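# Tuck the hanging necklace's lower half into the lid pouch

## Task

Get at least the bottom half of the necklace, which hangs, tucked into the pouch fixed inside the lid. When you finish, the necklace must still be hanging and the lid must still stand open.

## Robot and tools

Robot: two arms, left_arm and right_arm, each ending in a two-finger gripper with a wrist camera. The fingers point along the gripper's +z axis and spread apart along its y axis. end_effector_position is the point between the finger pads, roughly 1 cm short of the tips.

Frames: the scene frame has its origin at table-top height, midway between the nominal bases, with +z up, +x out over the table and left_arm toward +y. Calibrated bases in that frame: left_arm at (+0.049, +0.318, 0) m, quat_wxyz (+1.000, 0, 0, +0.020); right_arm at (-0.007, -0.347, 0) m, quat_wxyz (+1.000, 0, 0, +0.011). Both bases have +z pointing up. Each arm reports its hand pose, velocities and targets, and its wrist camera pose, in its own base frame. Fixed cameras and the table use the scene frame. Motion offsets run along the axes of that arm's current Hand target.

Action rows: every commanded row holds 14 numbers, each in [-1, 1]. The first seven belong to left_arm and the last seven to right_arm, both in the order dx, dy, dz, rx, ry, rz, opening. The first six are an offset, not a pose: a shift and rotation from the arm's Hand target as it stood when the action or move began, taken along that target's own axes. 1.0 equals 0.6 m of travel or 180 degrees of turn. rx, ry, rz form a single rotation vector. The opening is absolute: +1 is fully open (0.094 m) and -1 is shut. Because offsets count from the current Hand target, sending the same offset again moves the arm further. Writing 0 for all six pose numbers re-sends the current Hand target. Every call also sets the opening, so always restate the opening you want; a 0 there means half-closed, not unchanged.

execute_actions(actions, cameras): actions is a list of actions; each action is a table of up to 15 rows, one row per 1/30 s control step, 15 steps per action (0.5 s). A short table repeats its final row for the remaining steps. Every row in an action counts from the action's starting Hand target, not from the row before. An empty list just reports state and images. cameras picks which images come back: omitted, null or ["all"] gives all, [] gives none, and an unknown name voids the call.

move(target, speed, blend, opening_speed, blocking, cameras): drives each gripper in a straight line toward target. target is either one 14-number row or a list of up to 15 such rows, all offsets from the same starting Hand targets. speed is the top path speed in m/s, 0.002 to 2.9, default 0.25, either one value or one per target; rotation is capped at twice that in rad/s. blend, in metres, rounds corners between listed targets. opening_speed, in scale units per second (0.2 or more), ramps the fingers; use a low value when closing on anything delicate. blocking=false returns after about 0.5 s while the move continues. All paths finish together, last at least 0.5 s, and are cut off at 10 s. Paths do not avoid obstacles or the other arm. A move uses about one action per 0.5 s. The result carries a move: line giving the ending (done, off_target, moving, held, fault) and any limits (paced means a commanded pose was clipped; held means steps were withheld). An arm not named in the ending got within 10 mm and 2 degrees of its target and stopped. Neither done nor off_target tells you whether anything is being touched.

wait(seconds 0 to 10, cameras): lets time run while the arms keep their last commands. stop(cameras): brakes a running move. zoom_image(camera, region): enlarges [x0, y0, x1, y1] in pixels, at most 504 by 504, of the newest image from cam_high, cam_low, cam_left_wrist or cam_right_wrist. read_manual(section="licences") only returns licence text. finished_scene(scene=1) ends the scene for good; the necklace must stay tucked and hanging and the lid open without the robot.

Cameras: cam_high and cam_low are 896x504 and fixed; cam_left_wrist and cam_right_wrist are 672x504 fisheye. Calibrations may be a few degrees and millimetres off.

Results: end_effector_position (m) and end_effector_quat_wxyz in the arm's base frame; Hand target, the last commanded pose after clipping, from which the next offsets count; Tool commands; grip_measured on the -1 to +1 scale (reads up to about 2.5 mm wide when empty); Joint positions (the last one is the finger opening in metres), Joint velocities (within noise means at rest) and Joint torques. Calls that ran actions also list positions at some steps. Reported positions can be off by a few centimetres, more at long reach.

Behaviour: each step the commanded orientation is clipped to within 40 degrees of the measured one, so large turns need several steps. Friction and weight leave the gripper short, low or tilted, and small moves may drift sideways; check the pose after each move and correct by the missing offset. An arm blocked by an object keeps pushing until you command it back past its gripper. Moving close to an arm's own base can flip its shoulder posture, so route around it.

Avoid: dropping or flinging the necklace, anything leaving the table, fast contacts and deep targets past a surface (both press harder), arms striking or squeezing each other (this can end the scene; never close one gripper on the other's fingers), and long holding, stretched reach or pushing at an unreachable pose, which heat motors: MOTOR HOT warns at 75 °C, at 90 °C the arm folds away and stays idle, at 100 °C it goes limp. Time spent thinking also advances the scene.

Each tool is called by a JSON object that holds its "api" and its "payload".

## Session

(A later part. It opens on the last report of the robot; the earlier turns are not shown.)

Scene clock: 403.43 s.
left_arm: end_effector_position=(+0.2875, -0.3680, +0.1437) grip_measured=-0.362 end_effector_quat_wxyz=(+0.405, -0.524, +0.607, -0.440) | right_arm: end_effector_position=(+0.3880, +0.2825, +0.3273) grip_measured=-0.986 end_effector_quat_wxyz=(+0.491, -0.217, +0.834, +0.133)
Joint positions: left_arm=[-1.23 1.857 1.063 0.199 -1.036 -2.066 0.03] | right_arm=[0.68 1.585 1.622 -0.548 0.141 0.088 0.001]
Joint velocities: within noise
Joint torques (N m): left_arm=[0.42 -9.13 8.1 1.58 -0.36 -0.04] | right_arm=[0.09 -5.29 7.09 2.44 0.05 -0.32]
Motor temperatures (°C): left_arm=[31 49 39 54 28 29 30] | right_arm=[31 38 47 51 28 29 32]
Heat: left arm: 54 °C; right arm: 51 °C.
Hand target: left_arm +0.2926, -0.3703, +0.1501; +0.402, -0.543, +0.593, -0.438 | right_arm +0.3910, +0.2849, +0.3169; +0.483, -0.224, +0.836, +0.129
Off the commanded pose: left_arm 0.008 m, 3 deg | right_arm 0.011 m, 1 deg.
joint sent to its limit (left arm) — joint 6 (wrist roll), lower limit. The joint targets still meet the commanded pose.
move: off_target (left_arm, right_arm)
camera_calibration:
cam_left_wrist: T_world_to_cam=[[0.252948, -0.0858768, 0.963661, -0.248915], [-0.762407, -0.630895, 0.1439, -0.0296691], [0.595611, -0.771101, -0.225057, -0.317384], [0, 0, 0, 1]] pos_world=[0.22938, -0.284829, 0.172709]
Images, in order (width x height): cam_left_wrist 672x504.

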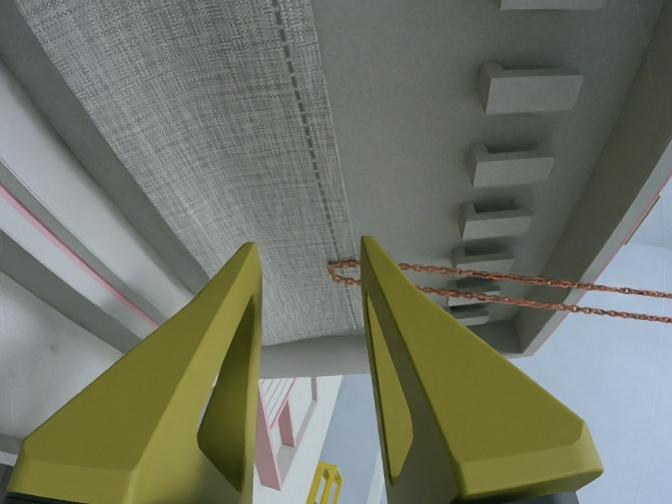

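{"api": "zoom_image", "payload": {"camera": "cam_left_wrist", "region": [230, 60, 400, 300]}}

Scaled by 2.100 from the camera's 672x504 image, which has a finer 960x720 frame.

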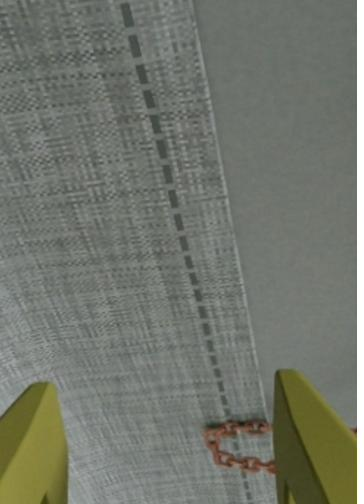

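{"api": "move", "payload": {"target": [-0.0104, -0.0213, 0.0359, 0, 0, 0, -0.36, 0, 0, 0, 0, 0, 0, -1], "speed": 0.08, "cameras": ["cam_left_wrist"]}}

Scene clock: 407.40 s.
left_arm: end_effector_position=(+0.3119, -0.3622, +0.1519) grip_measured=-0.362 end_effector_quat_wxyz=(+0.403, -0.541, +0.596, -0.436) | right_arm: end_effector_position=(+0.3880, +0.2825, +0.3273) grip_measured=-0.986 end_effector_quat_wxyz=(+0.491, -0.217, +0.834, +0.133)
Joint positions: left_arm=[-1.168 1.863 1.114 0.168 -1.003 -2.067 0.03] | right_arm=[0.68 1.585 1.622 -0.548 0.141 0.088 0.001]
Joint velocities: within noise
Joint torques (N m): left_arm=[0.44 -9.14 8.32 1.57 -0.25 0.15] | right_arm=[0.1 -5.29 7.09 2.44 0.05 -0.32]
Motor temperatures (°C): left_arm=[31 49 39 53 28 29 30] | right_arm=[31 38 47 51 28 29 32]
Heat: left arm: 53 °C; right arm: 51 °C.
Hand target: left_arm +0.3173, -0.3662, +0.1560; +0.402, -0.543, +0.593, -0.438 | right_arm +0.3910, +0.2849, +0.3169; +0.483, -0.224, +0.836, +0.129
Off the commanded pose: left_arm 0.008 m, 1 deg | right_arm 0.011 m, 1 deg.
move: off_target (right_arm)
camera_calibration:
cam_left_wrist: T_world_to_cam=[[0.267343, -0.0577309, 0.96187, -0.256457], [-0.738069, -0.654016, 0.165886, -0.0279113], [0.619501, -0.754275, -0.217456, -0.328173], [0, 0, 0, 1]] pos_world=[0.251265, -0.280593, 0.179945]
Images, in order (width x height): cam_left_wrist 672x504.

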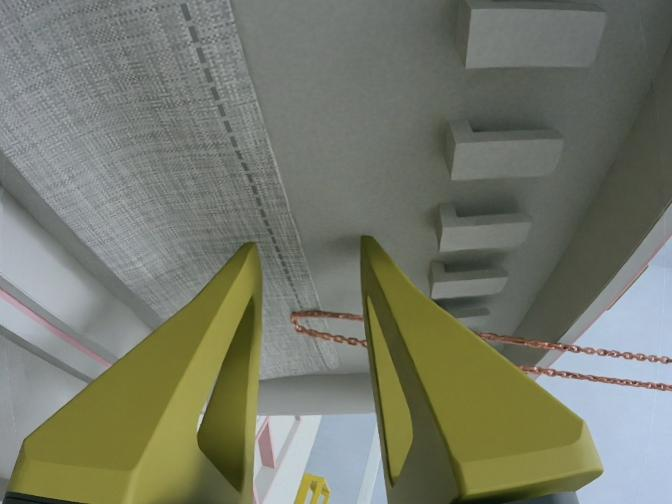

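{"api": "move", "payload": {"target": [0.0018, 0.026, 0.0043, 0, 0, 0, -0.36, 0, 0, 0, 0, 0, 0, -1], "speed": 0.08, "cameras": ["cam_left_wrist"]}}

Scene clock: 408.43 s.
left_arm: end_effector_position=(+0.3134, -0.3656, +0.1446) grip_measured=-0.362 end_effector_quat_wxyz=(+0.403, -0.542, +0.594, -0.437) | right_arm: end_effector_position=(+0.3880, +0.2825, +0.3273) grip_measured=-0.986 end_effector_quat_wxyz=(+0.491, -0.217, +0.834, +0.133)
Joint positions: left_arm=[-1.168 1.89 1.114 0.2 -1.004 -2.067 0.03] | right_arm=[0.68 1.585 1.622 -0.548 0.141 0.088 0.001]
Joint velocities: within noise
Joint torques (N m): left_arm=[0.1 -8.8 5.71 1.78 -0.26 0.09] | right_arm=[0.09 -5.27 7.1 2.43 0.05 -0.32]
Motor temperatures (°C): left_arm=[31 49 39 53 28 29 30] | right_arm=[31 38 47 51 28 29 32]
Heat: left arm: 53 °C; right arm: 51 °C.
Hand target: left_arm +0.3151, -0.3671, +0.1403; +0.402, -0.543, +0.593, -0.438 | right_arm +0.3910, +0.2849, +0.3169; +0.483, -0.224, +0.836, +0.129
Off the commanded pose: left_arm 0.005 m, 0 deg | right_arm 0.011 m, 1 deg.
move: off_target (right_arm)
camera_calibration:
cam_left_wrist: T_world_to_cam=[[0.265281, -0.0536728, 0.962676, -0.248089], [-0.738057, -0.653762, 0.166934, -0.0278698], [0.620401, -0.754794, -0.213044, -0.334333], [0, 0, 0, 1]] pos_world=[0.252664, -0.283888, 0.172254]
Images, in order (width x height): cam_left_wrist 672x504.

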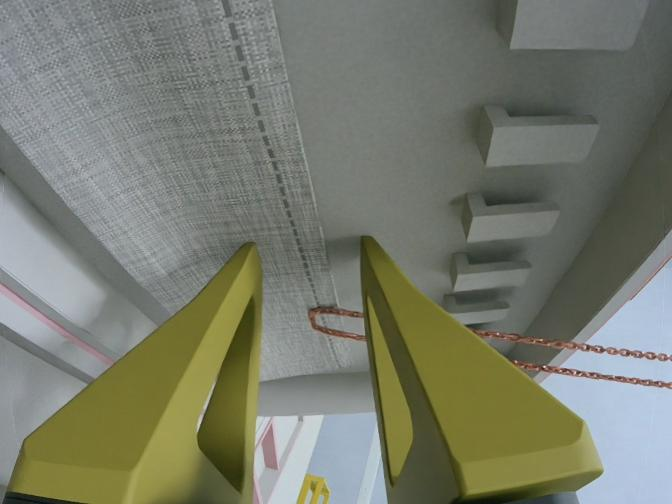

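{"api": "move", "payload": {"target": [0, 0, 0.0083, 0, 0, 0, -0.36, 0, 0, 0, 0, 0, 0, -1], "speed": 0.05, "cameras": ["cam_left_wrist"]}}

{"api": "zoom_image", "payload": {"camera": "cam_left_wrist", "region": [180, 140, 440, 360]}}

Scene clock: 409.37 s.
left_arm: end_effector_position=(+0.3141, -0.3672, +0.1428) grip_measured=-0.362 end_effector_quat_wxyz=(+0.402, -0.542, +0.592, -0.440) | right_arm: end_effector_position=(+0.3880, +0.2825, +0.3273) grip_measured=-0.986 end_effector_quat_wxyz=(+0.491, -0.217, +0.834, +0.133)
Joint positions: left_arm=[-1.168 1.9 1.114 0.216 -1.004 -2.067 0.03] | right_arm=[0.68 1.585 1.622 -0.548 0.141 0.088 0.001]
Joint velocities: within noise
Joint torques (N m): left_arm=[0.91 -8.76 6.22 1.79 -0.17 0.15] | right_arm=[0.08 -5.27 7.06 2.44 0.06 -0.32]
Motor temperatures (°C): left_arm=[31 48 39 53 28 29 30] | right_arm=[31 38 47 51 28 29 32]
Heat: left arm: 53 °C; right arm: 51 °C.
Hand target: left_arm +0.3198, -0.3675, +0.1389; +0.402, -0.543, +0.593, -0.439 | right_arm +0.3910, +0.2849, +0.3169; +0.483, -0.224, +0.836, +0.129
Off the commanded pose: left_arm 0.007 m, 0 deg | right_arm 0.011 m, 1 deg.
move: off_target (right_arm)
camera_calibration:
cam_left_wrist: T_world_to_cam=[[0.262395, -0.0473013, 0.963801, -0.243573], [-0.738376, -0.652876, 0.168981, -0.0279389], [0.621249, -0.755987, -0.206237, -0.337995], [0, 0, 0, 1]] pos_world=[0.253262, -0.285282, 0.16977]
Images, in order (width x height): cam_left_wrist 672x504.

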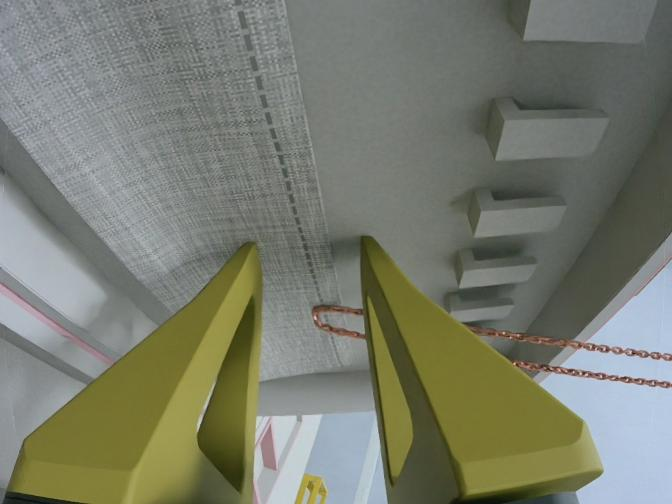

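Scaled by 1.938 from the camera's 672x504 image, which has a finer 960x720 frame.

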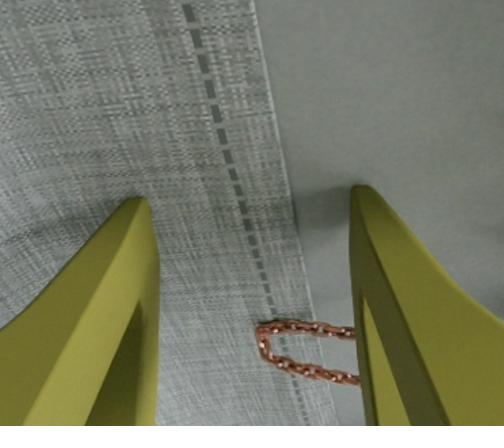

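{"api": "move", "payload": {"target": [0, 0, 0.0075, 0, 0, 0, -0.36, 0, 0, 0, 0, 0, 0, -1], "speed": 0.05, "cameras": ["cam_left_wrist"]}}

{"api": "zoom_image", "payload": {"camera": "cam_left_wrist", "region": [180, 140, 440, 360]}}

Scene clock: 410.23 s.
left_arm: end_effector_position=(+0.3161, -0.3681, +0.1393) grip_measured=-0.362 end_effector_quat_wxyz=(+0.400, -0.542, +0.594, -0.440) | right_arm: end_effector_position=(+0.3880, +0.2825, +0.3273) grip_measured=-0.986 end_effector_quat_wxyz=(+0.491, -0.217, +0.834, +0.133)
Joint positions: left_arm=[-1.163 1.91 1.114 0.227 -0.996 -2.064 0.03] | right_arm=[0.68 1.585 1.622 -0.548 0.141 0.088 0.001]
Joint velocities: within noise
Joint torques (N m): left_arm=[1.42 -8.9 6.65 1.78 -0.19 0.16] | right_arm=[0.09 -5.26 7.09 2.43 0.06 -0.32]
Motor temperatures (°C): left_arm=[31 48 39 53 28 29 30] | right_arm=[31 38 47 51 28 29 32]
Heat: left arm: 53 °C; right arm: 51 °C.
Hand target: left_arm +0.3241, -0.3679, +0.1376; +0.402, -0.543, +0.593, -0.438 | right_arm +0.3910, +0.2849, +0.3169; +0.483, -0.224, +0.836, +0.129
Off the commanded pose: left_arm 0.008 m, 0 deg | right_arm 0.011 m, 1 deg.
move: off_target (right_arm)
camera_calibration:
cam_left_wrist: T_world_to_cam=[[0.26562, -0.0489544, 0.962834, -0.242188], [-0.740065, -0.650408, 0.171095, -0.0252844], [0.617859, -0.758006, -0.208991, -0.339949], [0, 0, 0, 1]] pos_world=[0.255658, -0.285985, 0.166466]
Images, in order (width x height): cam_left_wrist 672x504.

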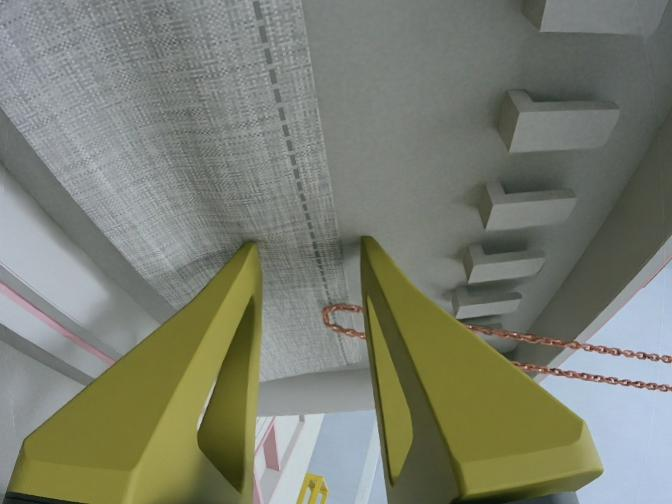

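Scaled by 1.938 from the camera's 672x504 image, which has a finer 960x720 frame.

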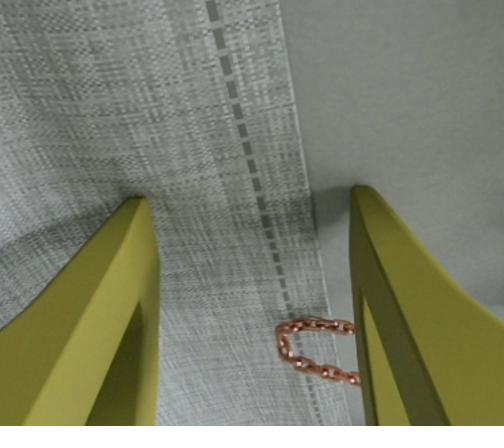

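{"api": "move", "payload": {"target": [0, 0, 0.002, 0, 0, 0, -0.7, 0, 0, 0, 0, 0, 0, -1], "speed": 0.05, "opening_speed": 0.2, "cameras": ["cam_left_wrist"]}}

{"api": "zoom_image", "payload": {"camera": "cam_left_wrist", "region": [180, 140, 440, 360]}}

Scene clock: 412.37 s.
left_arm: end_effector_position=(+0.3156, -0.3703, +0.1359) grip_measured=-0.698 end_effector_quat_wxyz=(+0.396, -0.539, +0.600, -0.439) | right_arm: end_effector_position=(+0.3880, +0.2825, +0.3273) grip_measured=-0.986 end_effector_quat_wxyz=(+0.491, -0.217, +0.834, +0.133)
Joint positions: left_arm=[-1.163 1.915 1.114 0.228 -0.982 -2.061 0.014] | right_arm=[0.68 1.585 1.622 -0.548 0.141 0.088 0.001]
Joint velocities: within noise
Joint torques (N m): left_arm=[1.46 -9.28 6.89 1.84 -0.28 0.18] | right_arm=[0.09 -5.27 7.09 2.43 0.05 -0.32]
Motor temperatures (°C): left_arm=[31 48 39 52 28 29 30] | right_arm=[31 38 47 51 28 29 32]
Heat: left arm: 52 °C; right arm: 51 °C.
Hand target: left_arm +0.3252, -0.3680, +0.1373; +0.402, -0.543, +0.593, -0.438 | right_arm +0.3910, +0.2849, +0.3169; +0.483, -0.224, +0.836, +0.129
Off the commanded pose: left_arm 0.010 m, 1 deg | right_arm 0.011 m, 1 deg.
move: off_target (right_arm)
camera_calibration:
cam_left_wrist: T_world_to_cam=[[0.27304, -0.055924, 0.960376, -0.243559], [-0.74657, -0.641913, 0.174874, -0.0218315], [0.606698, -0.764735, -0.217019, -0.339935], [0, 0, 0, 1]] pos_world=[0.25644, -0.287595, 0.163954]
Images, in order (width x height): cam_left_wrist 672x504.

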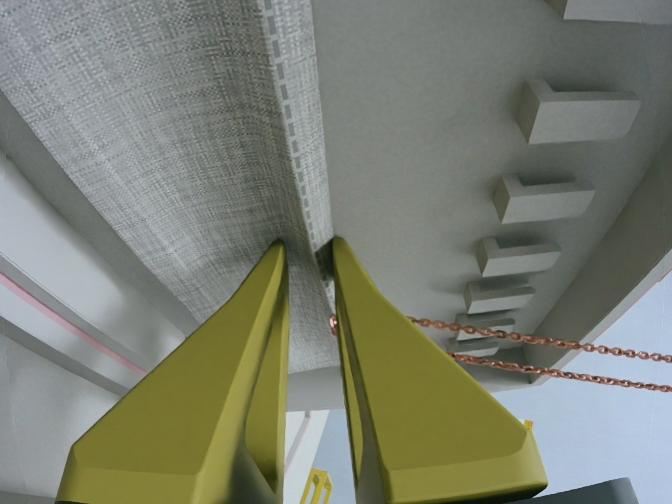

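Scaled by 1.938 from the camera's 672x504 image, which has a finer 960x720 frame.

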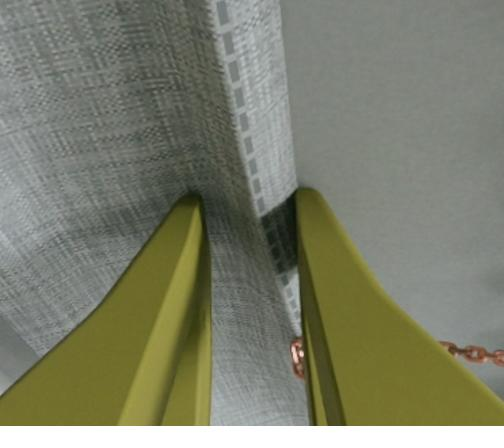

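{"api": "move", "payload": {"target": [0, 0, 0, 0, 0, 0, -0.84, 0, 0, 0, 0, 0, 0, -1], "speed": 0.05, "opening_speed": 0.2, "cameras": ["cam_left_wrist"]}}

{"api": "zoom_image", "payload": {"camera": "cam_left_wrist", "region": [180, 140, 440, 360]}}

Scene clock: 413.50 s.
left_arm: end_effector_position=(+0.3156, -0.3704, +0.1359) grip_measured=-0.837 end_effector_quat_wxyz=(+0.396, -0.539, +0.600, -0.439) | right_arm: end_effector_position=(+0.3880, +0.2825, +0.3273) grip_measured=-0.986 end_effector_quat_wxyz=(+0.491, -0.217, +0.834, +0.133)
Joint positions: left_arm=[-1.163 1.915 1.114 0.228 -0.981 -2.061 0.008] | right_arm=[0.68 1.585 1.622 -0.548 0.141 0.088 0.001]
Joint velocities: within noise
Joint torques (N m): left_arm=[1.54 -9.46 6.68 1.86 -0.28 0.25] | right_arm=[0.09 -5.29 7.1 2.44 0.06 -0.32]
Motor temperatures (°C): left_arm=[31 48 39 52 28 29 30] | right_arm=[31 38 47 52 28 29 32]
Heat: left arm: 52 °C; right arm: 52 °C.
Hand target: left_arm +0.3252, -0.3680, +0.1373; +0.402, -0.543, +0.593, -0.438 | right_arm +0.3910, +0.2849, +0.3169; +0.483, -0.224, +0.836, +0.129
Off the commanded pose: left_arm 0.010 m, 1 deg | right_arm 0.011 m, 1 deg.
move: off_target (right_arm)
camera_calibration:
cam_left_wrist: T_world_to_cam=[[0.273369, -0.0559421, 0.960281, -0.243639], [-0.74692, -0.641399, 0.175265, -0.0217229], [0.606119, -0.765165, -0.217123, -0.339969], [0, 0, 0, 1]] pos_world=[0.256439, -0.287695, 0.163954]
Images, in order (width x height): cam_left_wrist 672x504.

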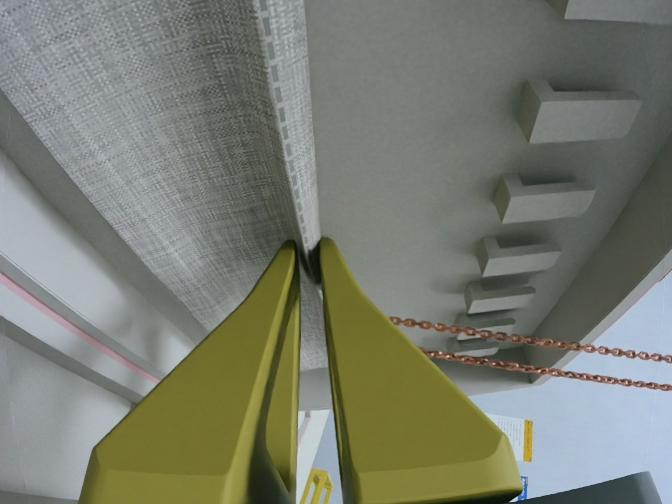

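Scaled by 1.938 from the camera's 672x504 image, which has a finer 960x720 frame.

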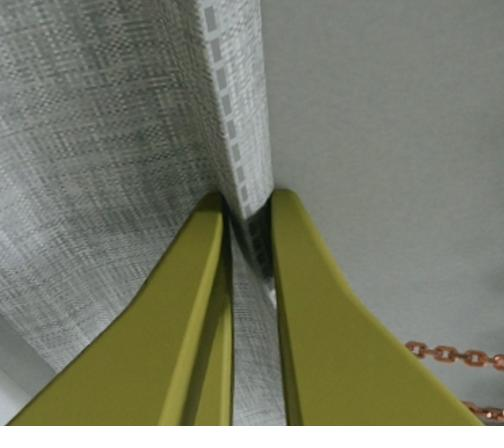

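{"api": "move", "payload": {"target": [0, 0, 0, 0, 0, 0, -0.94, 0, 0, 0, 0, 0, 0, -1], "speed": 0.05, "opening_speed": 0.2, "cameras": ["cam_left_wrist"]}}

{"api": "zoom_image", "payload": {"camera": "cam_left_wrist", "region": [200, 160, 420, 340]}}

Scene clock: 415.40 s.
left_arm: end_effector_position=(+0.3155, -0.3707, +0.1357) grip_measured=-0.937 end_effector_quat_wxyz=(+0.395, -0.539, +0.600, -0.439) | right_arm: end_effector_position=(+0.3880, +0.2825, +0.3273) grip_measured=-0.986 end_effector_quat_wxyz=(+0.491, -0.217, +0.834, +0.133)
Joint positions: left_arm=[-1.163 1.915 1.114 0.228 -0.979 -2.061 0.003] | right_arm=[0.68 1.585 1.622 -0.548 0.141 0.088 0.001]
Joint velocities: within noise
Joint torques (N m): left_arm=[1.55 -9.36 6.74 1.82 -0.32 0.23] | right_arm=[0.1 -5.26 7.12 2.44 0.06 -0.32]
Motor temperatures (°C): left_arm=[31 48 39 52 28 29 30] | right_arm=[31 38 47 52 28 29 32]
Heat: left arm: 52 °C; right arm: 52 °C.
Hand target: left_arm +0.3252, -0.3680, +0.1373; +0.402, -0.543, +0.593, -0.438 | right_arm +0.3910, +0.2849, +0.3169; +0.483, -0.224, +0.836, +0.129
Off the commanded pose: left_arm 0.010 m, 1 deg | right_arm 0.011 m, 1 deg.
move: off_target (right_arm)
camera_calibration:
cam_left_wrist: T_world_to_cam=[[0.274159, -0.0559146, 0.960057, -0.243643], [-0.747788, -0.640114, 0.176262, -0.0213143], [0.60469, -0.766243, -0.217305, -0.340139], [0, 0, 0, 1]] pos_world=[0.256537, -0.287896, 0.163754]
Images, in order (width x height): cam_left_wrist 672x504.

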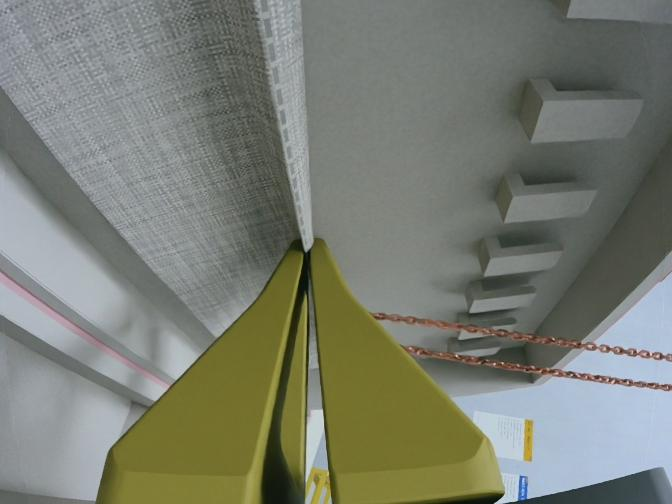

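Scaled by 2.291 from the camera's 672x504 image, which has a finer 960x720 frame.

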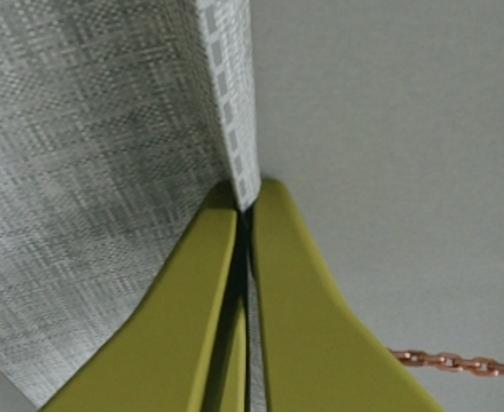

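{"api": "move", "payload": {"target": [0, 0, 0, 0, 0, 0, -1, 0, 0, 0, 0, 0, 0, -1], "speed": 0.05, "opening_speed": 0.2, "cameras": []}}

Scene clock: 416.23 s.
left_arm: end_effector_position=(+0.3155, -0.3708, +0.1357) grip_measured=-0.988 end_effector_quat_wxyz=(+0.395, -0.539, +0.601, -0.439) | right_arm: end_effector_position=(+0.3880, +0.2825, +0.3273) grip_measured=-0.986 end_effector_quat_wxyz=(+0.491, -0.217, +0.834, +0.133)
Joint positions: left_arm=[-1.163 1.915 1.114 0.228 -0.978 -2.061 0.001] | right_arm=[0.68 1.585 1.622 -0.548 0.141 0.088 0.001]
Joint velocities: within noise
Joint torques (N m): left_arm=[1.47 -9.46 6.79 1.83 -0.38 0.17] | right_arm=[0.08 -5.29 7.1 2.43 0.06 -0.32]
Motor temperatures (°C): left_arm=[31 48 39 52 28 29 30] | right_arm=[31 38 47 52 28 29 32]
Heat: left arm: 52 °C; right arm: 52 °C.
Hand target: left_arm +0.3252, -0.3680, +0.1373; +0.402, -0.543, +0.593, -0.439 | right_arm +0.3910, +0.2849, +0.3169; +0.483, -0.224, +0.836, +0.129
Off the commanded pose: left_arm 0.010 m, 1 deg | right_arm 0.011 m, 1 deg.
move: off_target (right_arm)
No camera images: "cameras" was empty.

{"api": "move", "payload": {"target": [0, 0, -0.03, 0, 0, 0, -1, 0, 0, 0, 0, 0, 0, -1], "speed": 0.05, "cameras": ["cam_left_wrist"]}}

{"api": "zoom_image", "payload": {"camera": "cam_left_wrist", "region": [200, 140, 460, 340]}}

Scene clock: 417.17 s.
left_arm: end_effector_position=(+0.3094, -0.3710, +0.1350) grip_measured=-0.988 end_effector_quat_wxyz=(+0.401, -0.536, +0.601, -0.436) | right_arm: end_effector_position=(+0.3880, +0.2825, +0.3273) grip_measured=-0.986 end_effector_quat_wxyz=(+0.491, -0.217, +0.834, +0.133)
Joint positions: left_arm=[-1.18 1.915 1.111 0.216 -1.002 -2.067 0.001] | right_arm=[0.68 1.585 1.622 -0.548 0.141 0.088 0.001]
Joint velocities: within noise
Joint torques (N m): left_arm=[-0.4 -12.67 5.18 1.52 -0.43 -0.03] | right_arm=[0.09 -5.29 7.09 2.44 0.05 -0.32]
Motor temperatures (°C): left_arm=[31 48 39 52 28 29 30] | right_arm=[31 38 47 52 28 29 32]
Heat: left arm: 52 °C; right arm: 52 °C.
Hand target: left_arm +0.3081, -0.3665, +0.1426; +0.402, -0.543, +0.593, -0.439 | right_arm +0.3910, +0.2849, +0.3169; +0.483, -0.224, +0.836, +0.129
Off the commanded pose: left_arm 0.009 m, 1 deg | right_arm 0.011 m, 1 deg.
joint sent to its limit (left arm) — joint 6 (wrist roll), lower limit. The joint targets still meet the commanded pose.
move: off_target (right_arm)
camera_calibration:
cam_left_wrist: T_world_to_cam=[[0.269092, -0.0671768, 0.960769, -0.243965], [-0.746135, -0.645317, 0.163857, -0.0267104], [0.608993, -0.760956, -0.223773, -0.335342], [0, 0, 0, 1]] pos_world=[0.24994, -0.288806, 0.16373]
Images, in order (width x height): cam_left_wrist 672x504.

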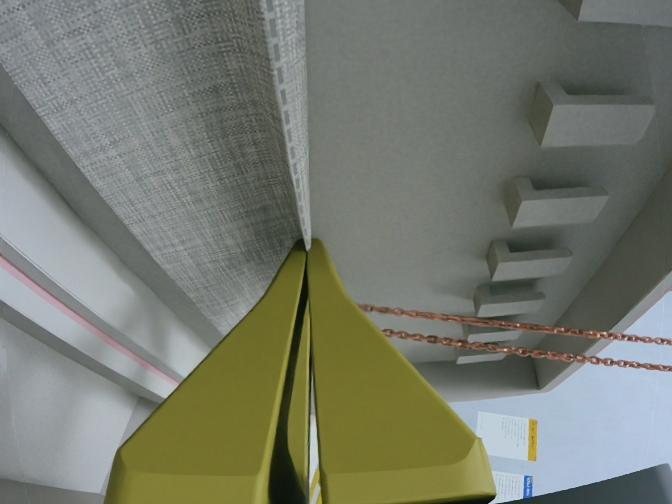

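Scaled by 1.938 from the camera's 672x504 image, which has a finer 960x720 frame.

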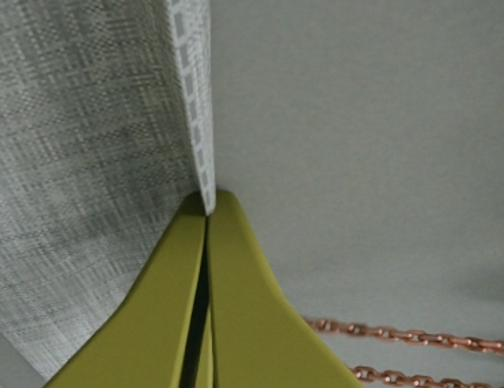

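{"api": "move", "payload": {"target": [0, 0, -0.015, 0, 0, 0, -1, 0, 0, 0, 0, 0, 0, -1], "speed": 0.05, "cameras": ["cam_left_wrist", "cam_right_wrist"]}}

{"api": "zoom_image", "payload": {"camera": "cam_right_wrist", "region": [130, 220, 330, 370]}}

Scene clock: 418.10 s.
left_arm: end_effector_position=(+0.3031, -0.3696, +0.1296) grip_measured=-0.988 end_effector_quat_wxyz=(+0.405, -0.532, +0.606, -0.431) | right_arm: end_effector_position=(+0.3880, +0.2825, +0.3273) grip_measured=-0.986 end_effector_quat_wxyz=(+0.491, -0.217, +0.834, +0.133)
Joint positions: left_arm=[-1.194 1.915 1.093 0.216 -1.015 -2.067 0.001] | right_arm=[0.68 1.585 1.622 -0.548 0.141 0.088 0.001]
Joint velocities: within noise
Joint torques (N m): left_arm=[-0.79 -14.39 4.7 1.54 -0.43 -0.08] | right_arm=[0.09 -5.26 7.09 2.44 0.05 -0.32]
Motor temperatures (°C): left_arm=[31 49 39 52 28 29 30] | right_arm=[31 38 47 52 28 29 32]
Heat: left arm: 52 °C; right arm: 52 °C.
Hand target: left_arm +0.2995, -0.3658, +0.1452; +0.402, -0.543, +0.593, -0.439 | right_arm +0.3910, +0.2849, +0.3169; +0.483, -0.224, +0.836, +0.129
Off the commanded pose: left_arm 0.016 m, 2 deg | right_arm 0.011 m, 1 deg.
joint sent to its limit (left arm) — joint 6 (wrist roll), lower limit. The joint targets still meet the commanded pose.
move: off_target (left_arm, right_arm)
camera_calibration:
cam_left_wrist: T_world_to_cam=[[0.26918, -0.0863021, 0.959215, -0.243958], [-0.748359, -0.645662, 0.151917, -0.0275286], [0.606218, -0.758731, -0.238384, -0.328043], [0, 0, 0, 1]] pos_world=[0.243933, -0.287725, 0.15999]
cam_right_wrist: T_world_to_cam=[[0.409392, -0.912355, -0.00253852, 0.0916958], [-0.864245, -0.386909, -0.321531, 0.558664], [0.292368, 0.133826, -0.946896, 0.267696], [0, 0, 0, 1]] pos_world=[0.367017, 0.263987, 0.433341]
Images, in order (width x height): cam_left_wrist 672x504, cam_right_wrist 672x504.

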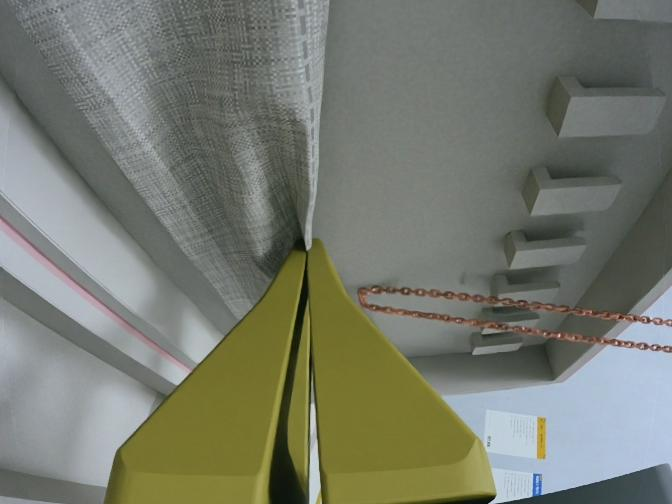

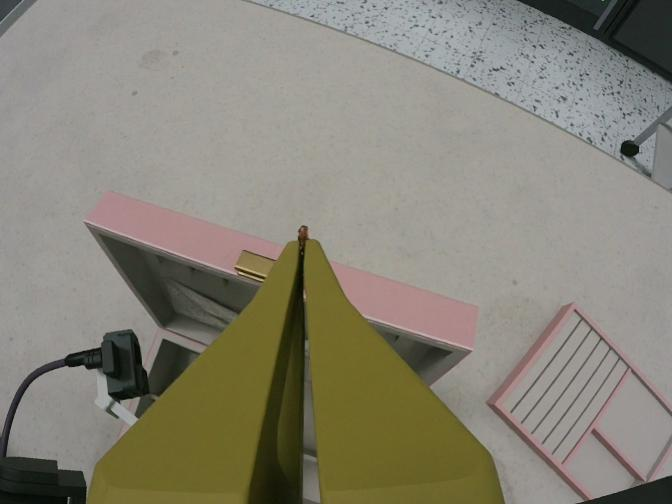

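Scaled by 2.520 from the camera's 672x504 image, which has a finer 960x720 frame.

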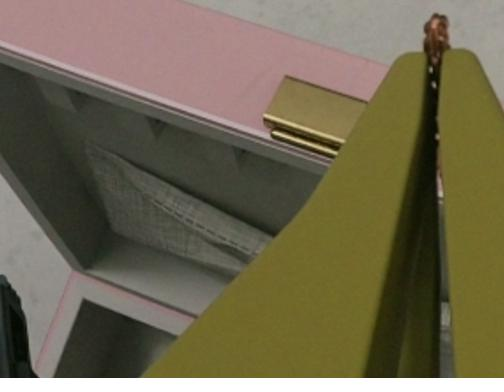

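{"api": "move", "payload": {"target": [-0.0015, -0.0132, -0.0143, 0, 0, 0, -1, 0, 0, 0, 0, 0, 0, -1], "speed": 0.05, "cameras": ["cam_left_wrist"]}}

{"api": "zoom_image", "payload": {"camera": "cam_left_wrist", "region": [220, 140, 480, 380]}}

Scene clock: 419.50 s.
left_arm: end_effector_position=(+0.2973, -0.3699, +0.1400) grip_measured=-0.988 end_effector_quat_wxyz=(+0.403, -0.529, +0.607, -0.435) | right_arm: end_effector_position=(+0.3880, +0.2825, +0.3273) grip_measured=-0.986 end_effector_quat_wxyz=(+0.491, -0.217, +0.834, +0.133)
Joint positions: left_arm=[-1.207 1.883 1.093 0.188 -1.019 -2.067 0.001] | right_arm=[0.68 1.585 1.622 -0.548 0.141 0.088 0.001]
Joint velocities: within noise
Joint torques (N m): left_arm=[-0.5 -14.15 4.83 1.49 -0.45 -0.01] | right_arm=[0.08 -5.27 7.1 2.44 0.06 -0.32]
Motor temperatures (°C): left_arm=[31 49 39 51 28 29 30] | right_arm=[31 38 47 52 28 29 32]
Heat: left arm: 51 °C; right arm: 52 °C.
Hand target: left_arm +0.2937, -0.3644, +0.1553; +0.402, -0.543, +0.593, -0.439 | right_arm +0.3910, +0.2849, +0.3169; +0.483, -0.224, +0.836, +0.129
Off the commanded pose: left_arm 0.017 m, 2 deg | right_arm 0.011 m, 1 deg.
joint sent to its limit (left arm) — joint 6 (wrist roll), lower limit. The joint targets still meet the commanded pose.
move: off_target (left_arm, right_arm)
camera_calibration:
cam_left_wrist: T_world_to_cam=[[0.26498, -0.0859343, 0.960417, -0.251144], [-0.755157, -0.63785, 0.151277, -0.0286347], [0.599602, -0.765351, -0.233912, -0.323355], [0, 0, 0, 1]] pos_world=[0.238809, -0.287327, 0.169899]
Images, in order (width x height): cam_left_wrist 672x504.

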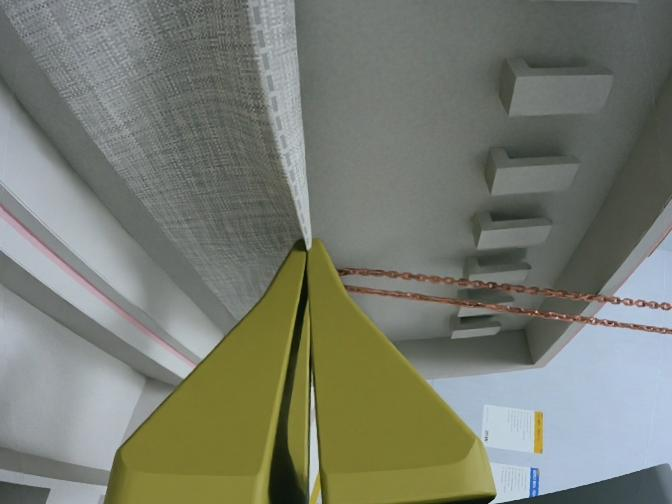

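Scaled by 1.938 from the camera's 672x504 image, which has a finer 960x720 frame.

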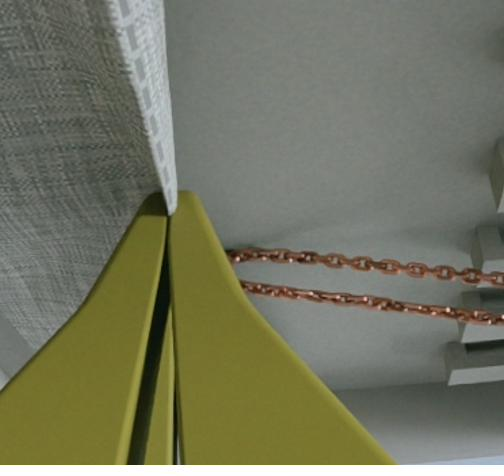

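{"api": "move", "payload": {"target": [0, 0, 0, 0, 0, 0, -1, -0.0745, 0.0107, -0.0314, 0, 0, 0, -1], "speed": 0.06, "cameras": ["cam_left_wrist"]}}

{"api": "zoom_image", "payload": {"camera": "cam_left_wrist", "region": [240, 140, 500, 340]}}

Scene clock: 423.20 s.
left_arm: end_effector_position=(+0.2973, -0.3698, +0.1399) grip_measured=-0.988 end_effector_quat_wxyz=(+0.404, -0.529, +0.608, -0.434) | right_arm: end_effector_position=(+0.3912, +0.2902, +0.3675) grip_measured=-0.986 end_effector_quat_wxyz=(+0.487, -0.221, +0.834, +0.133)
Joint positions: left_arm=[-1.207 1.883 1.093 0.188 -1.019 -2.068 0.001] | right_arm=[0.688 1.679 1.9 -0.739 0.141 0.088 0.001]
Joint velocities: within noise
Joint torques (N m): left_arm=[-0.76 -14.24 4.83 1.45 -0.53 -0.03] | right_arm=[0.69 -5.37 9.73 2.21 0.18 -0.25]
Motor temperatures (°C): left_arm=[31 49 39 51 28 29 30] | right_arm=[31 38 47 52 28 29 32]
Heat: left arm: 51 °C; right arm: 52 °C.
Hand target: left_arm +0.2937, -0.3644, +0.1553; +0.402, -0.543, +0.593, -0.439 | right_arm +0.3930, +0.2936, +0.3651; +0.483, -0.224, +0.836, +0.129
Off the commanded pose: left_arm 0.017 m, 2 deg | right_arm 0.005 m, 1 deg.
joint sent to its limit (left arm) — joint 6 (wrist roll), lower limit. The joint targets still meet the commanded pose.
move: off_target (left_arm)
camera_calibration:
cam_left_wrist: T_world_to_cam=[[0.265246, -0.0862094, 0.960319, -0.25127], [-0.755073, -0.637948, 0.151286, -0.0286844], [0.599591, -0.765239, -0.234307, -0.323254], [0, 0, 0, 1]] pos_world=[0.23881, -0.287327, 0.169898]
Images, in order (width x height): cam_left_wrist 672x504.

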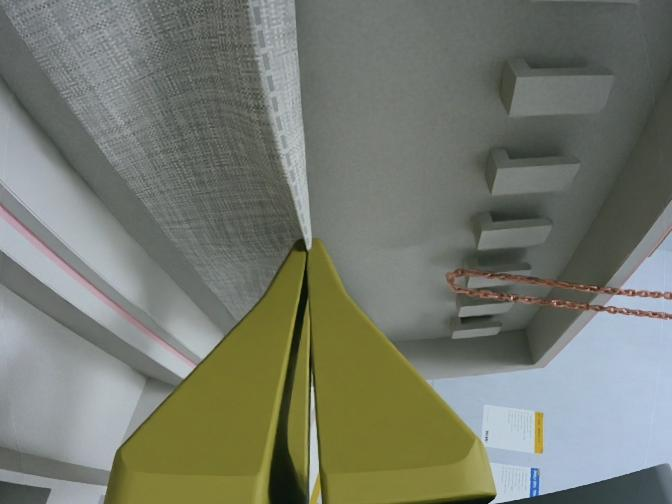

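Scaled by 1.938 from the camera's 672x504 image, which has a finer 960x720 frame.

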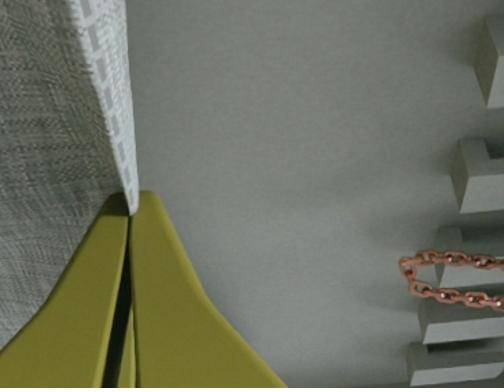

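{"api": "zoom_image", "payload": {"camera": "cam_left_wrist", "region": [440, 200, 672, 380]}}

Scaled by 2.172 from the camera's 672x504 image, which has a finer 960x720 frame.

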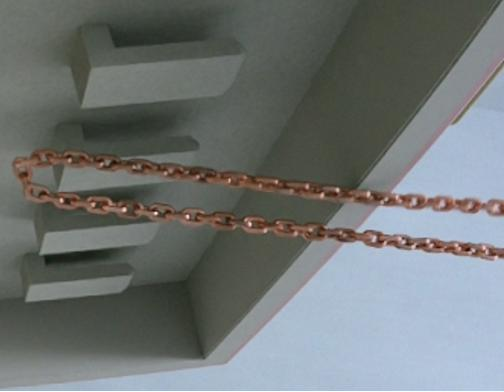

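{"api": "move", "payload": {"target": [0, 0, 0, 0, 0, 0, -1, 0.068, -0.0008, 0.0409, 0, 0, 0, -1], "speed": 0.05, "cameras": ["cam_left_wrist"]}}

{"api": "zoom_image", "payload": {"camera": "cam_left_wrist", "region": [240, 140, 500, 340]}}

Scene clock: 426.37 s.
left_arm: end_effector_position=(+0.2973, -0.3698, +0.1399) grip_measured=-0.988 end_effector_quat_wxyz=(+0.403, -0.529, +0.607, -0.434) | right_arm: end_effector_position=(+0.3993, +0.2968, +0.3041) grip_measured=-0.986 end_effector_quat_wxyz=(+0.470, -0.225, +0.844, +0.125)
Joint positions: left_arm=[-1.207 1.883 1.093 0.188 -1.019 -2.068 0.001] | right_arm=[0.688 1.665 1.657 -0.554 0.141 0.088 0.001]
Joint velocities: within noise
Joint torques (N m): left_arm=[-1.01 -14.13 4.78 1.52 -0.48 0.02] | right_arm=[0.54 -9.73 7.21 2.4 0.17 -0.25]
Motor temperatures (°C): left_arm=[31 49 39 50 28 29 30] | right_arm=[31 38 47 52 28 29 32]
Heat: left arm: 50 °C; right arm: 52 °C.
Hand target: left_arm +0.2937, -0.3644, +0.1553; +0.402, -0.543, +0.592, -0.439 | right_arm +0.3940, +0.2936, +0.3174; +0.483, -0.224, +0.836, +0.129
Off the commanded pose: left_arm 0.017 m, 2 deg | right_arm 0.015 m, 2 deg.
joint sent to its limit (left arm) — joint 6 (wrist roll), lower limit. The joint targets still meet the commanded pose.
move: off_target (left_arm, right_arm)
camera_calibration:
cam_left_wrist: T_world_to_cam=[[0.265282, -0.0858973, 0.960337, -0.251096], [-0.754988, -0.637999, 0.151491, -0.0287387], [0.599682, -0.765231, -0.234101, -0.323331], [0, 0, 0, 1]] pos_world=[0.23881, -0.287327, 0.169798]
Images, in order (width x height): cam_left_wrist 672x504.

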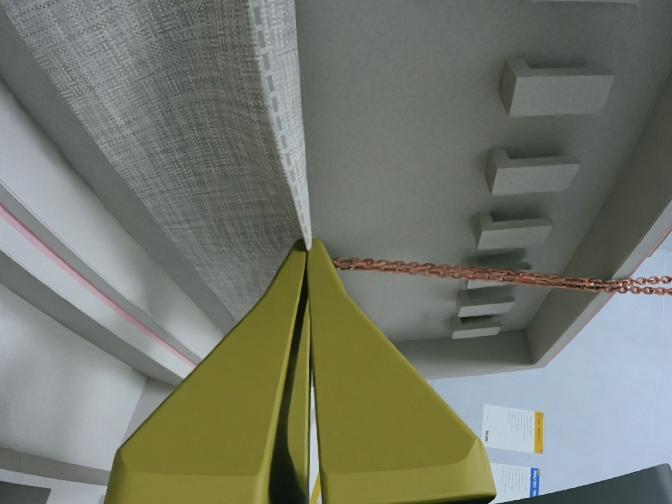

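Scaled by 1.938 from the camera's 672x504 image, which has a finer 960x720 frame.

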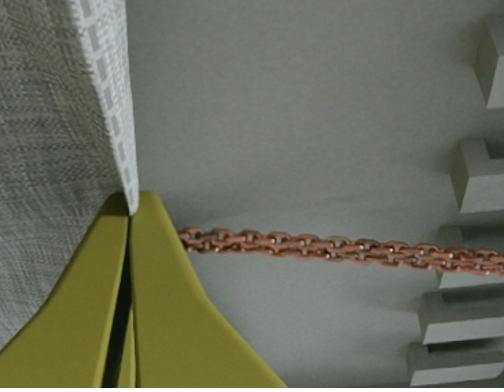

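{"api": "wait", "payload": {"seconds": 0, "cameras": ["cam_low"]}}

{"api": "zoom_image", "payload": {"camera": "cam_low", "region": [400, 190, 540, 310]}}

Scene clock: 426.80 s.
left_arm: end_effector_position=(+0.2973, -0.3698, +0.1399) grip_measured=-0.988 end_effector_quat_wxyz=(+0.403, -0.529, +0.607, -0.434) | right_arm: end_effector_position=(+0.3994, +0.2969, +0.3042) grip_measured=-0.986 end_effector_quat_wxyz=(+0.470, -0.225, +0.844, +0.125)
Joint positions: left_arm=[-1.207 1.883 1.093 0.188 -1.019 -2.068 0.001] | right_arm=[0.688 1.665 1.657 -0.553 0.141 0.088 0.001]
Joint velocities: within noise
Joint torques (N m): left_arm=[-0.69 -14.28 4.93 1.48 -0.48 -0.02] | right_arm=[0.55 -9.72 7.21 2.41 0.18 -0.25]
Motor temperatures (°C): left_arm=[31 50 39 50 28 29 30] | right_arm=[31 38 47 52 28 29 32]
Heat: left arm: 50 °C; right arm: 52 °C.
Hand target: left_arm +0.2937, -0.3644, +0.1553; +0.402, -0.543, +0.592, -0.439 | right_arm +0.3940, +0.2936, +0.3174; +0.483, -0.224, +0.836, +0.129
Tool commands: left_gripper/opening=-1.0 right_gripper/opening=-1.0
Off the commanded pose: left_arm 0.017 m, 2 deg | right_arm 0.015 m, 2 deg.
Images, in order (width x height): cam_low 896x504.

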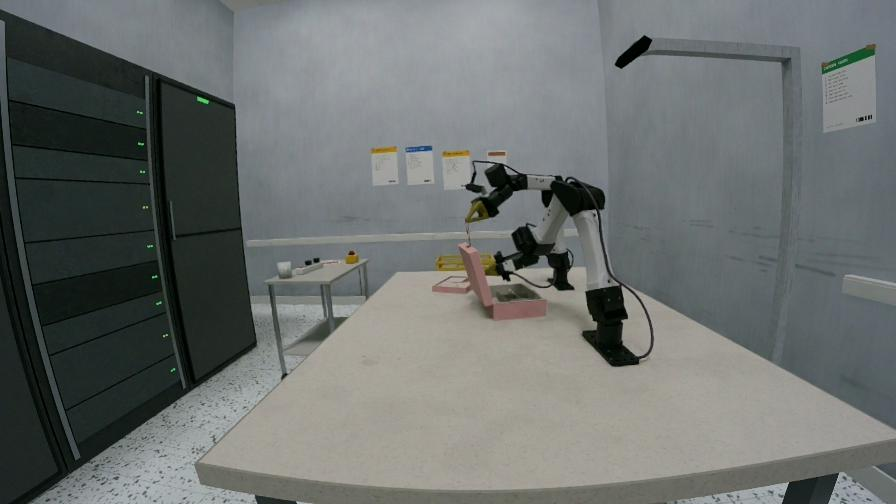

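Scaled by 3.600.

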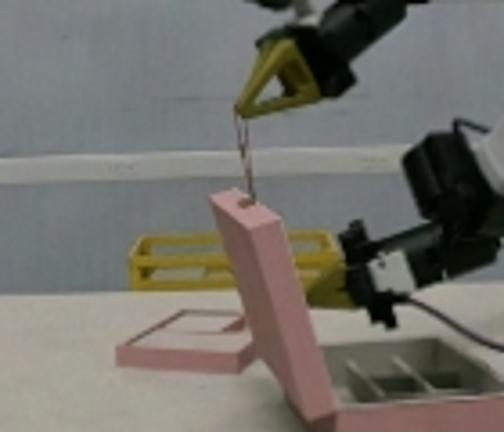

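{"api": "move", "payload": {"target": [0, 0, 0, 0, 0, 0, -1, 0.0252, -0.0005, -0.0036, 0, 0, 0, -1], "speed": 0.04, "cameras": ["cam_left_wrist"]}}

Scene clock: 428.50 s.
left_arm: end_effector_position=(+0.2973, -0.3698, +0.1399) grip_measured=-0.988 end_effector_quat_wxyz=(+0.403, -0.529, +0.607, -0.434) | right_arm: end_effector_position=(+0.3914, +0.2903, +0.2943) grip_measured=-0.986 end_effector_quat_wxyz=(+0.471, -0.225, +0.844, +0.126)
Joint positions: left_arm=[-1.207 1.883 1.093 0.188 -1.019 -2.068 0.001] | right_arm=[0.688 1.615 1.56 -0.503 0.141 0.088 0.001]
Joint velocities: within noise
Joint torques (N m): left_arm=[-0.87 -14.26 4.9 1.48 -0.48 -0.05] | right_arm=[0.81 -9.11 7.24 2.42 0.2 -0.23]
Motor temperatures (°C): left_arm=[31 50 38 50 28 29 30] | right_arm=[31 39 47 53 28 29 32]
Heat: left arm: 50 °C; right arm: 53 °C.
Hand target: left_arm +0.2937, -0.3644, +0.1553; +0.402, -0.543, +0.592, -0.439 | right_arm +0.3860, +0.2886, +0.3054; +0.483, -0.224, +0.836, +0.129
Off the commanded pose: left_arm 0.017 m, 2 deg | right_arm 0.012 m, 2 deg.
joint sent to its limit (left arm) — joint 6 (wrist roll), lower limit. The joint targets still meet the commanded pose.
move: off_target (left_arm, right_arm)
camera_calibration:
cam_left_wrist: T_world_to_cam=[[0.265282, -0.0858973, 0.960337, -0.251096], [-0.754988, -0.637999, 0.151491, -0.0287387], [0.599682, -0.765231, -0.234101, -0.323331], [0, 0, 0, 1]] pos_world=[0.23881, -0.287327, 0.169798]
Images, in order (width x height): cam_left_wrist 672x504.

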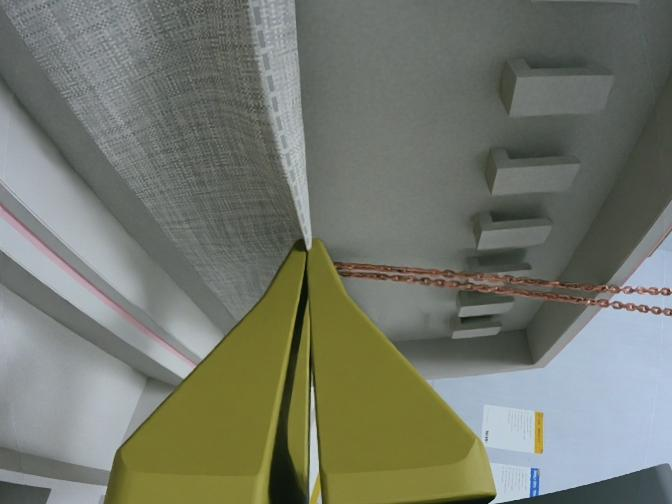

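{"api": "zoom_image", "payload": {"camera": "cam_left_wrist", "region": [180, 200, 400, 360]}}

Scaled by 2.291 from the camera's 672x504 image, which has a finer 960x720 frame.

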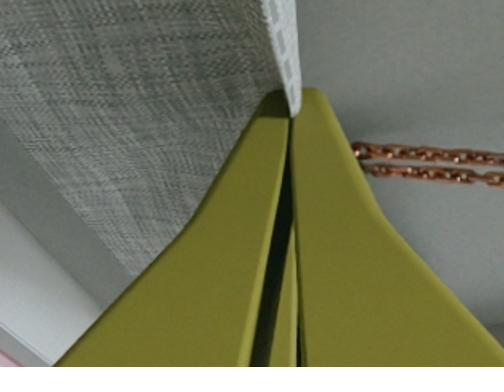

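{"api": "move", "payload": {"target": [0, 0, 0, 0, 0, 0, -1, 0.0433, 0, 0.025, 0, 0, 0, -1], "speed": 0.04, "cameras": ["cam_left_wrist"]}}

Scene clock: 430.17 s.
left_arm: end_effector_position=(+0.2973, -0.3698, +0.1399) grip_measured=-0.988 end_effector_quat_wxyz=(+0.403, -0.529, +0.607, -0.434) | right_arm: end_effector_position=(+0.3910, +0.2900, +0.2639) grip_measured=-0.986 end_effector_quat_wxyz=(+0.471, -0.225, +0.844, +0.126)
Joint positions: left_arm=[-1.207 1.883 1.093 0.188 -1.019 -2.068 0.001] | right_arm=[0.688 1.599 1.422 -0.382 0.141 0.088 0.001]
Joint velocities: within noise
Joint torques (N m): left_arm=[-0.83 -13.98 4.83 1.53 -0.5 -0.05] | right_arm=[0.8 -9.13 7.42 2.42 0.2 -0.23]
Motor temperatures (°C): left_arm=[31 50 38 50 28 29 30] | right_arm=[31 39 46 53 28 29 32]
Heat: left arm: 50 °C; right arm: 53 °C.
Hand target: left_arm +0.2937, -0.3644, +0.1553; +0.402, -0.543, +0.592, -0.439 | right_arm +0.3860, +0.2885, +0.2753; +0.483, -0.224, +0.836, +0.129
Off the commanded pose: left_arm 0.017 m, 2 deg | right_arm 0.013 m, 2 deg.
joint sent to its limit (left arm) — joint 6 (wrist roll), lower limit. The joint targets still meet the commanded pose.
move: off_target (left_arm, right_arm)
camera_calibration:
cam_left_wrist: T_world_to_cam=[[0.265282, -0.0858973, 0.960337, -0.251096], [-0.754988, -0.637999, 0.151491, -0.0287387], [0.599682, -0.765231, -0.234101, -0.323331], [0, 0, 0, 1]] pos_world=[0.23881, -0.287327, 0.169798]
Images, in order (width x height): cam_left_wrist 672x504.

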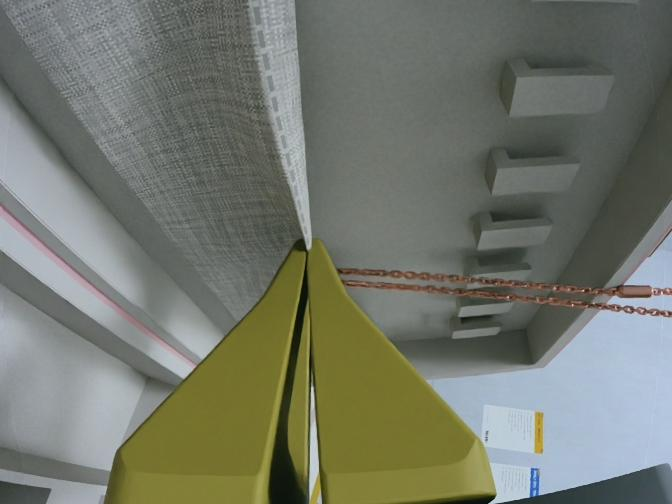

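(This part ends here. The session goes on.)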